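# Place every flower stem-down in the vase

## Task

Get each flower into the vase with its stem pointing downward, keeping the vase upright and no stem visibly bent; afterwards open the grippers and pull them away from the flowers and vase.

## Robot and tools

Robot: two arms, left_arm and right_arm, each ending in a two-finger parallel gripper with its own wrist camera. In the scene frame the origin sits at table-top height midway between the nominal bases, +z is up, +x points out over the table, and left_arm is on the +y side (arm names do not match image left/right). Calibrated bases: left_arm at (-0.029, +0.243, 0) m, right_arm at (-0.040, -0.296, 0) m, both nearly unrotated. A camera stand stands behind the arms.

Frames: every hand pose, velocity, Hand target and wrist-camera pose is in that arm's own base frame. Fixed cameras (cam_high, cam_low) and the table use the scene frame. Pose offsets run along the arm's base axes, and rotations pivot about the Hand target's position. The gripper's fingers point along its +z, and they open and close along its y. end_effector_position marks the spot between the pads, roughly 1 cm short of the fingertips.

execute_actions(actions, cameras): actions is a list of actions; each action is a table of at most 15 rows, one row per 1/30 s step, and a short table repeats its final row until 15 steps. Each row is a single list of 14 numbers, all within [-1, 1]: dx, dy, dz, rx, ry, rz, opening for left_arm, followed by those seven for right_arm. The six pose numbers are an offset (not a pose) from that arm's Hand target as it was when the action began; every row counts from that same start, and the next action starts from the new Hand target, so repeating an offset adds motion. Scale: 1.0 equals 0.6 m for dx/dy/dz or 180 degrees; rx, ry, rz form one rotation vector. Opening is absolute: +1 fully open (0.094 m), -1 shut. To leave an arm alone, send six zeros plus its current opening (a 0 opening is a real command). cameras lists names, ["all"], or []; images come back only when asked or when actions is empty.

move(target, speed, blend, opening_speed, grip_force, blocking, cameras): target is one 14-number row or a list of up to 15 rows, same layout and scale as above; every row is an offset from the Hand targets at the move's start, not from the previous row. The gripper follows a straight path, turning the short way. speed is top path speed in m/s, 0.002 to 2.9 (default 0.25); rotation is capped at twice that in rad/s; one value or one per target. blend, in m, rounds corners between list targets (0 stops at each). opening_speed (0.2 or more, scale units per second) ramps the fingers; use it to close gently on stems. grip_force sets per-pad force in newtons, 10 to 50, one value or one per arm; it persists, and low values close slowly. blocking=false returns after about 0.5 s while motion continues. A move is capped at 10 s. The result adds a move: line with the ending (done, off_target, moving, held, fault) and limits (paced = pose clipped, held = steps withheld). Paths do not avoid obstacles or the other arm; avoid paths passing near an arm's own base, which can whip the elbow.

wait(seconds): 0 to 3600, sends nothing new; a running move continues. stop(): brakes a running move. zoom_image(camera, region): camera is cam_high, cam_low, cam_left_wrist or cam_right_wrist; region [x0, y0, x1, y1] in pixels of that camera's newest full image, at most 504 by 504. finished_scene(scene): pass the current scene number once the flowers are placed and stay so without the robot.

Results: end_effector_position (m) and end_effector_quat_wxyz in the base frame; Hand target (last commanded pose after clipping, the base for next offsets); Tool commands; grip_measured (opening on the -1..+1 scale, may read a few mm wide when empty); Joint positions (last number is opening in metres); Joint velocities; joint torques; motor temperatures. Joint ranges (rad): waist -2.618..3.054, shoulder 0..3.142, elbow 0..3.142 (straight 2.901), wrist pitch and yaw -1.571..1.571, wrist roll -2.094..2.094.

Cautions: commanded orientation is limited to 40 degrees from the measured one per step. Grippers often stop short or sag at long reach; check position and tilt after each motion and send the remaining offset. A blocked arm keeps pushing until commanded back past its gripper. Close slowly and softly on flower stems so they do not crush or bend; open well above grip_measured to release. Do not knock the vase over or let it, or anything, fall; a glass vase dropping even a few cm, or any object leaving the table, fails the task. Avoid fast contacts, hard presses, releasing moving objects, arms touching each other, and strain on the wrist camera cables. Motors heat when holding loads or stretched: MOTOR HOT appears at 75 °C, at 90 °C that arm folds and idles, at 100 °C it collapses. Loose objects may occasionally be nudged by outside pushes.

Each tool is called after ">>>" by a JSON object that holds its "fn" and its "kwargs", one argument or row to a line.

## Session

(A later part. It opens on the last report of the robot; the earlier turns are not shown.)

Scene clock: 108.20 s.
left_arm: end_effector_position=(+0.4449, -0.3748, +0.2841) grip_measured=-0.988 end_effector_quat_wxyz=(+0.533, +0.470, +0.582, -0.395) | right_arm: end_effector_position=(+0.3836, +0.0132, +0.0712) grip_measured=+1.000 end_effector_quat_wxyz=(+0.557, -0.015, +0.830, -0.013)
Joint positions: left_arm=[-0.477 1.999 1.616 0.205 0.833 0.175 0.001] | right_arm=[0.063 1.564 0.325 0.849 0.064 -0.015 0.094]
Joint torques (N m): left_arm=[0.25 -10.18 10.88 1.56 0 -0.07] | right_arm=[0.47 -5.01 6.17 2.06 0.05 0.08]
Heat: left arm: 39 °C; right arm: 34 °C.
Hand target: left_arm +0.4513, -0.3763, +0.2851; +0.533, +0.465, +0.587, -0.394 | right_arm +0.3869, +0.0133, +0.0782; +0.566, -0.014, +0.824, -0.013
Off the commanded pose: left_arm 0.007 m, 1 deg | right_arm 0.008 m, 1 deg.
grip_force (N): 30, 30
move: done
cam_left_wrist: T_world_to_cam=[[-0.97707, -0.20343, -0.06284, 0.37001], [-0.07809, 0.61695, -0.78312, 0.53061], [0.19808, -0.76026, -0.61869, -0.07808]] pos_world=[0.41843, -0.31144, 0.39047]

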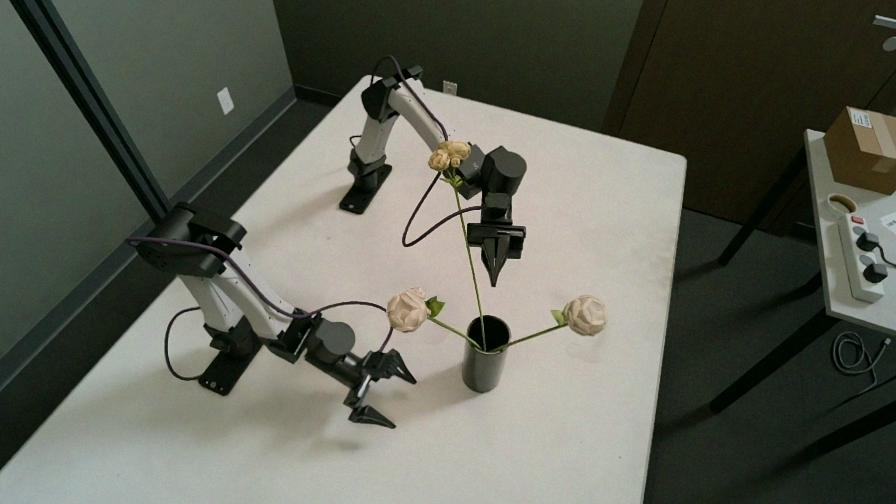

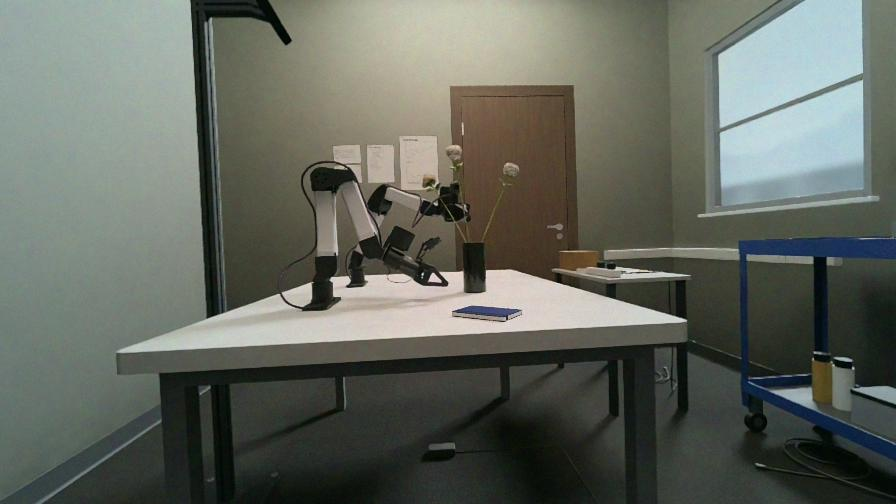

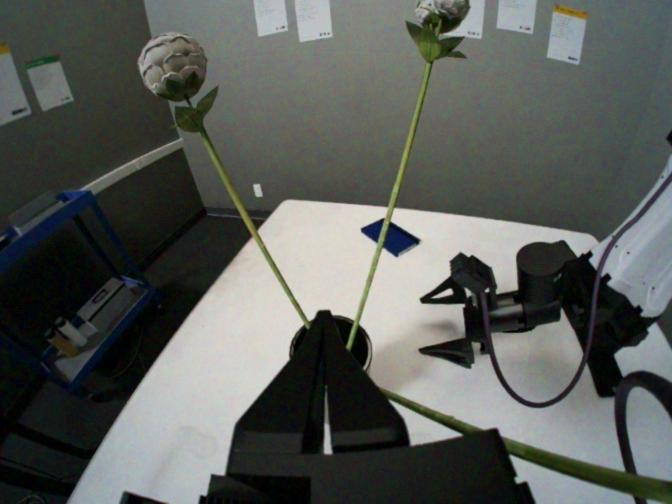

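>>> {"fn": "zoom_image", "kwargs": {
  "camera": "cam_high",
  "region": [420, 160, 500, 240]
}}

>>> {"fn": "zoom_image", "kwargs": {
  "camera": "cam_low",
  "region": [405, 160, 475, 230]
}}

Scaled by 6.300 from the camera's image (finer frame: 1280x720).

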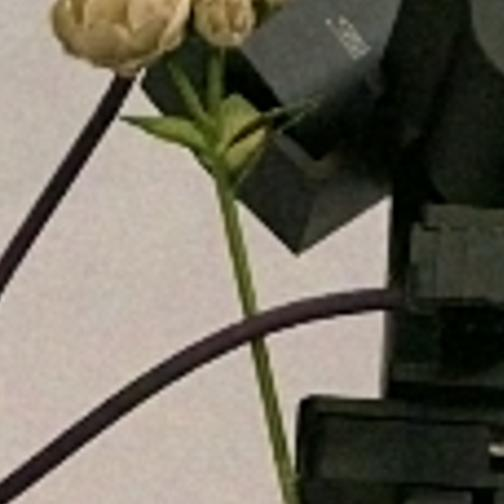

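Scaled by 7.200 from the camera's image (finer frame: 1280x720).

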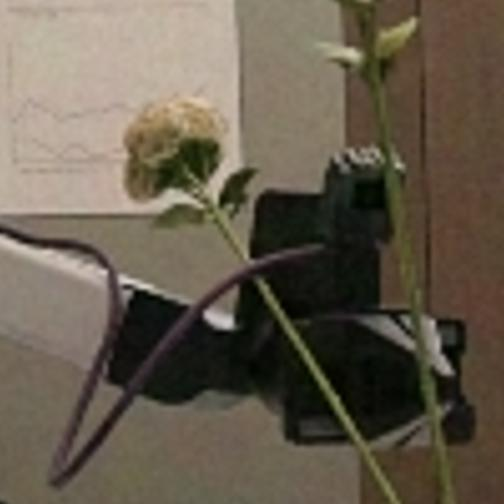

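>>> {"fn": "move", "kwargs": {
  "target": [
    [-0.015,-0.035,0.1,0,0,0,-1,0,0,0,0,0,0,1],
    [-0.015,-0.05,0.2,0,0,0,-1,0,0,0,0,0,0,1]
  ],
  "speed": 0.12,
  "blend": 0.03,
  "cameras": ["cam_high","cam_low"]
}}

>>> {"fn": "zoom_image", "kwargs": {
  "camera": "cam_high",
  "region": [360, 80, 560, 280]
}}

>>> {"fn": "zoom_image", "kwargs": {
  "camera": "cam_low",
  "region": [370, 120, 510, 260]
}}

Scene clock: 129.80 s.
left_arm: end_effector_position=(+0.4410, -0.4027, +0.4051) grip_measured=-0.988 end_effector_quat_wxyz=(+0.533, +0.464, +0.586, -0.396) | right_arm: end_effector_position=(+0.3836, +0.0132, +0.0712) grip_measured=+1.000 end_effector_quat_wxyz=(+0.557, -0.015, +0.830, -0.013)
Joint positions: left_arm=[-0.537 2.11 2.267 -0.321 0.765 0.145 0.001] | right_arm=[0.063 1.564 0.325 0.849 0.064 -0.015 0.094]
Joint torques (N m): left_arm=[-0.42 -10.74 10.29 1.6 -0.02 0.1] | right_arm=[0.7 -5.19 6.05 2.09 0.06 0.06]
Heat: left arm: 37 °C; right arm: 35 °C.
Hand target: left_arm +0.4425, -0.4062, +0.4050; +0.533, +0.465, +0.587, -0.394 | right_arm +0.3869, +0.0133, +0.0782; +0.566, -0.014, +0.824, -0.013
Off the commanded pose: left_arm 0.004 m, 0 deg | right_arm 0.008 m, 1 deg.
grip_force (N): 30, 30
move: done

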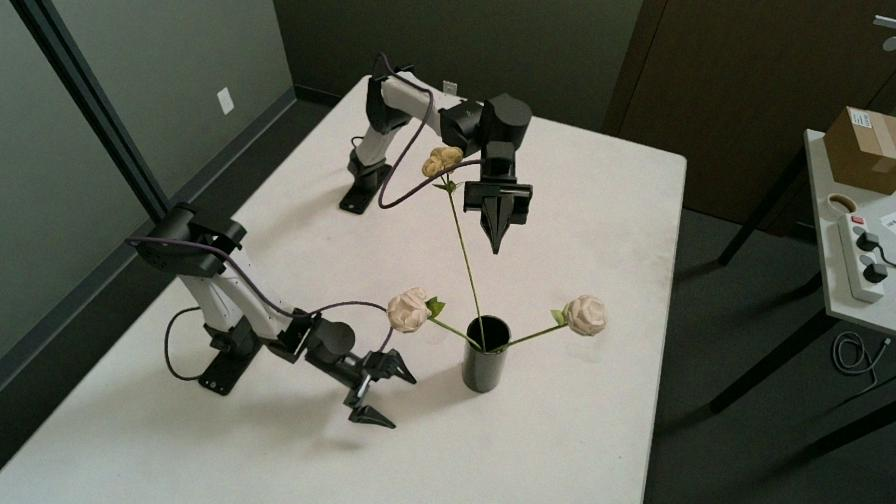

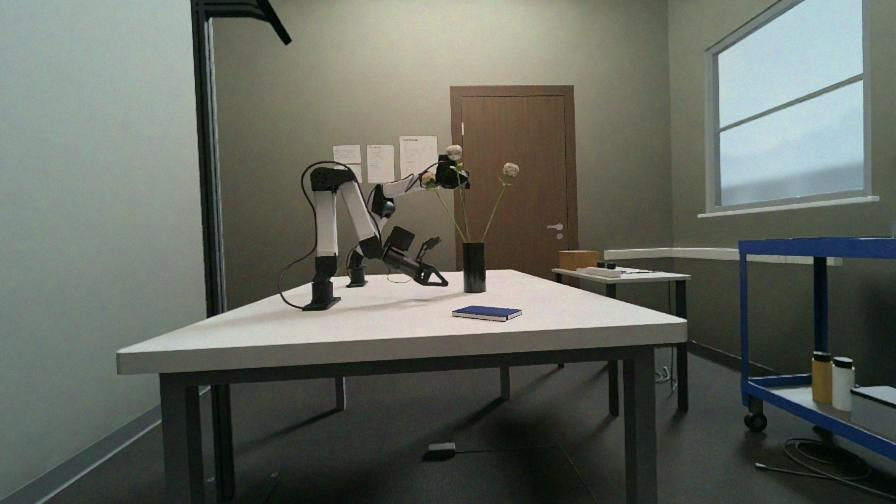

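Scaled by 2.520 from the camera's image (finer frame: 1280x720).

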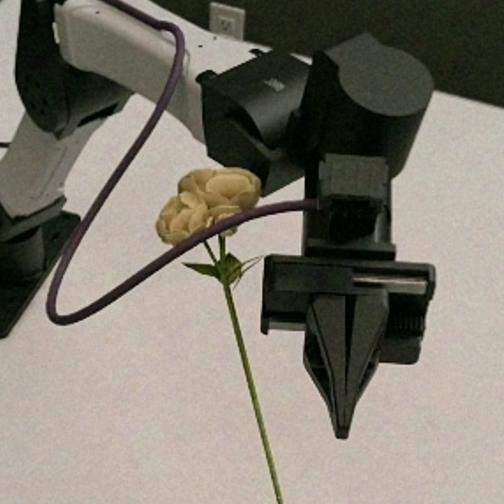

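Scaled by 3.600 from the camera's image (finer frame: 1280x720).

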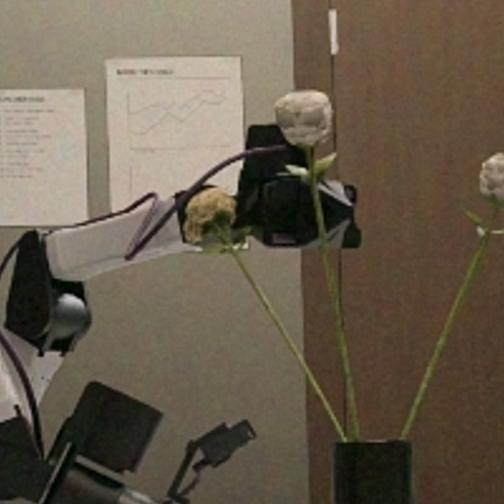

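>>> {"fn": "move", "kwargs": {
  "target": [-0.01,0,0.15,0,0,0,-1,0,0,0,0,0,0,1],
  "speed": 0.12,
  "cameras": ["cam_high","cam_low"]
}}

>>> {"fn": "zoom_image", "kwargs": {
  "camera": "cam_high",
  "region": [360, 60, 560, 260]
}}

>>> {"fn": "zoom_image", "kwargs": {
  "camera": "cam_low",
  "region": [370, 100, 510, 240]
}}

Scene clock: 133.23 s.
left_arm: end_effector_position=(+0.4336, -0.4023, +0.4948) grip_measured=-0.988 end_effector_quat_wxyz=(+0.587, +0.422, +0.559, -0.407) | right_arm: end_effector_position=(+0.3836, +0.0132, +0.0712) grip_measured=+1.000 end_effector_quat_wxyz=(+0.557, -0.015, +0.830, -0.013)
Joint positions: left_arm=[-0.559 2.296 2.842 -0.521 0.695 0.025 0.001] | right_arm=[0.063 1.564 0.325 0.849 0.064 -0.015 0.094]
Joint torques (N m): left_arm=[-0.44 -10.56 8.31 1.79 -0.13 -0.08] | right_arm=[0.7 -5.15 6.08 2.12 0.04 0.04]
Motor temperatures (°C): left_arm=[24 38 37 30 23 23 21] | right_arm=[22 25 29 35 22 21 24]
Heat: left arm: 38 °C; right arm: 35 °C.
Hand target: left_arm +0.4362, -0.4063, +0.4952; +0.533, +0.465, +0.587, -0.394 | right_arm +0.3869, +0.0133, +0.0782; +0.566, -0.014, +0.824, -0.013
Off the commanded pose: left_arm 0.005 m, 9 deg | right_arm 0.008 m, 1 deg.
elbow stopped short (left arm): the move would have taken joint 3 (elbow) straighter than the controller allows.
grip_force (N): 30, 30
move: off_target (left_arm)

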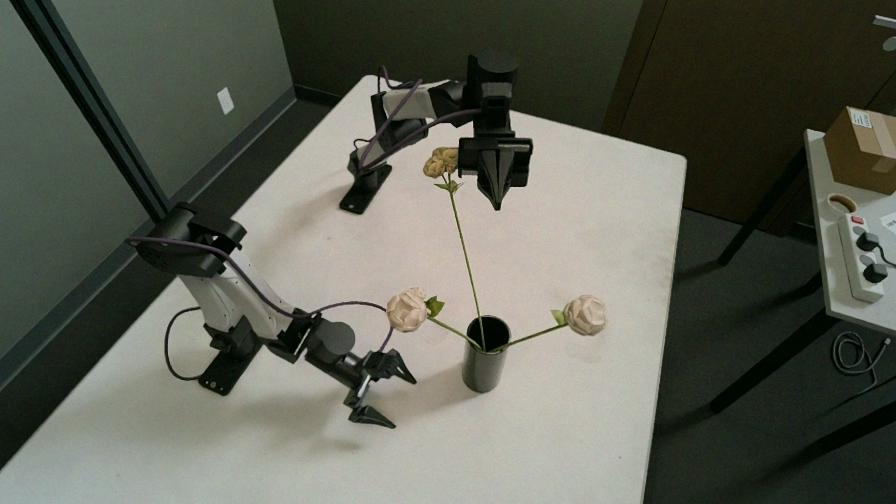

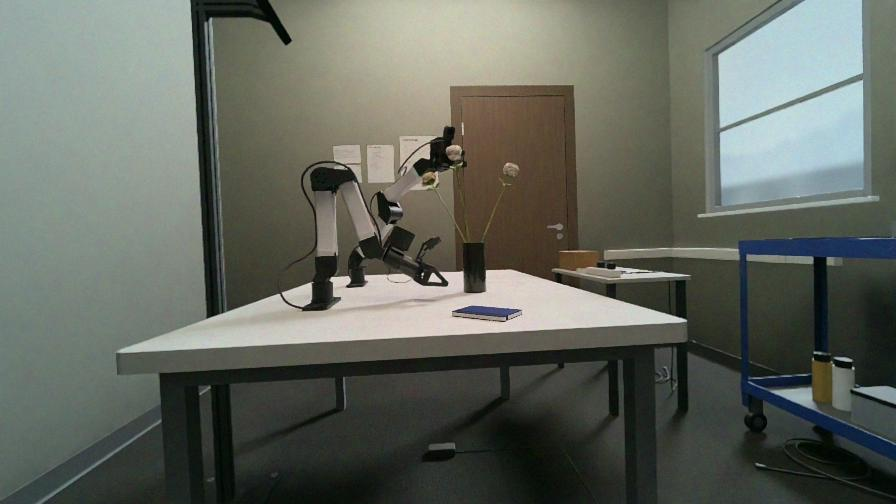

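Scaled by 2.520 from the camera's image (finer frame: 1280x720).

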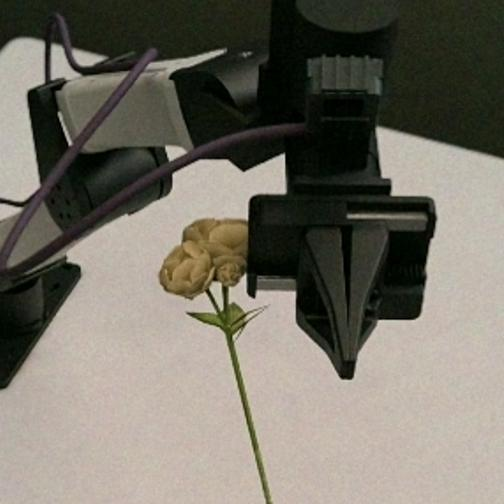

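Scaled by 3.600 from the camera's image (finer frame: 1280x720).

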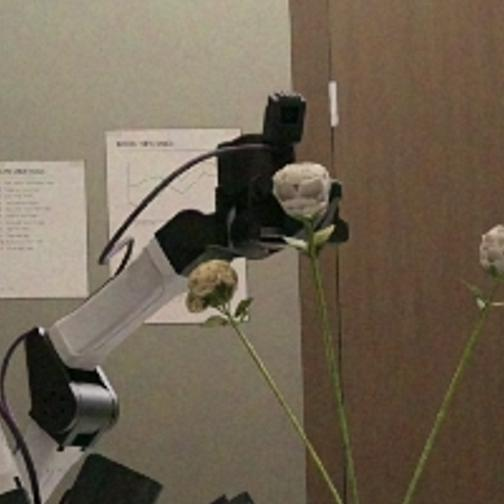

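>>> {"fn": "move", "kwargs": {
  "target": [
    [0.12,0.25,-0.02,0,0,0.13,-1,0,0,0,0,0,0,1],
    [0.13,0.6,-0.05,0,0,0.35,-1,0,0,0,0,0,0,1]
  ],
  "speed": 0.2,
  "blend": 0.04,
  "cameras": ["cam_high","cam_low"]
}}

>>> {"fn": "zoom_image", "kwargs": {
  "camera": "cam_low",
  "region": [390, 130, 550, 310]
}}

Scene clock: 139.97 s.
left_arm: end_effector_position=(+0.5214, -0.0504, +0.4582) grip_measured=-0.988 end_effector_quat_wxyz=(+0.654, +0.099, +0.748, -0.060) | right_arm: end_effector_position=(+0.3836, +0.0132, +0.0712) grip_measured=+1.000 end_effector_quat_wxyz=(+0.557, -0.015, +0.830, -0.013)
Joint positions: left_arm=[-0.035 1.712 1.956 -0.385 0.186 0.066 0.001] | right_arm=[0.063 1.564 0.325 0.849 0.064 -0.015 0.094]
Joint torques (N m): left_arm=[0.54 -10.92 5.82 1.96 -0.12 -0.07] | right_arm=[0.73 -4.96 6.01 2.07 0.03 0.06]
Heat: left arm: 38 °C; right arm: 35 °C.
Hand target: left_arm +0.5144, -0.0463, +0.4651; +0.660, +0.090, +0.744, -0.057 | right_arm +0.3869, +0.0133, +0.0782; +0.566, -0.014, +0.824, -0.013
Off the commanded pose: left_arm 0.011 m, 1 deg | right_arm 0.008 m, 1 deg.
grip_force (N): 30, 30
move: off_target (left_arm)

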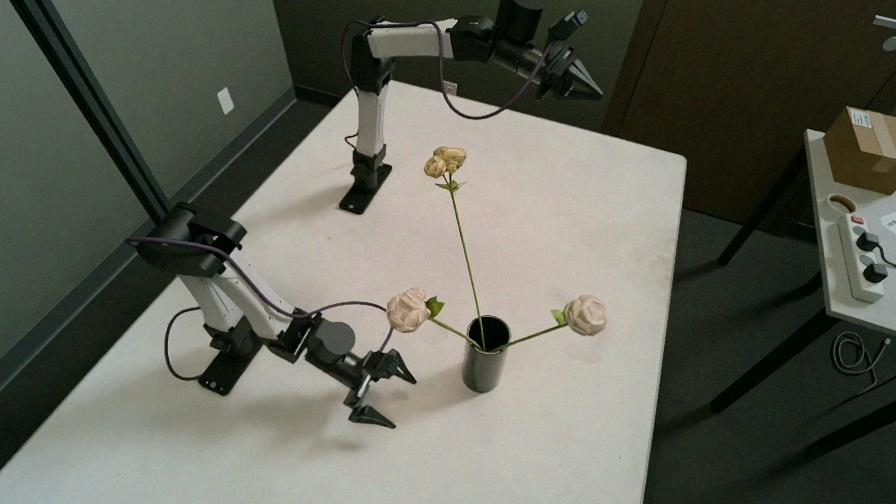

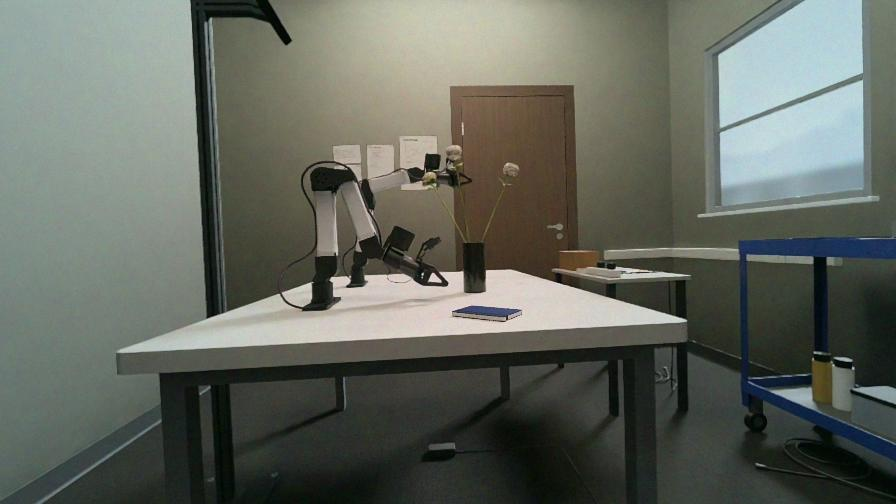

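Scaled by 2.800 from the camera's image (finer frame: 1280x720).

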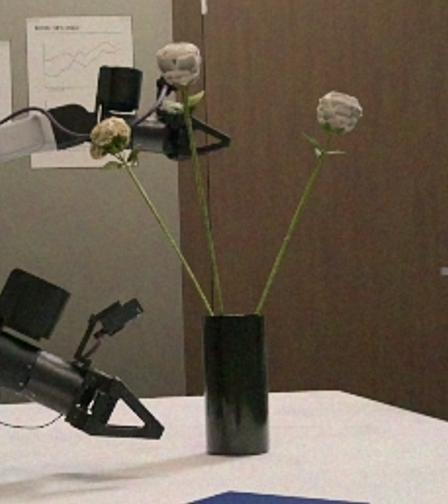

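>>> {"fn": "finished_scene", "kwargs": {
  "scene": 2
}}

The scene is finished: the task was done.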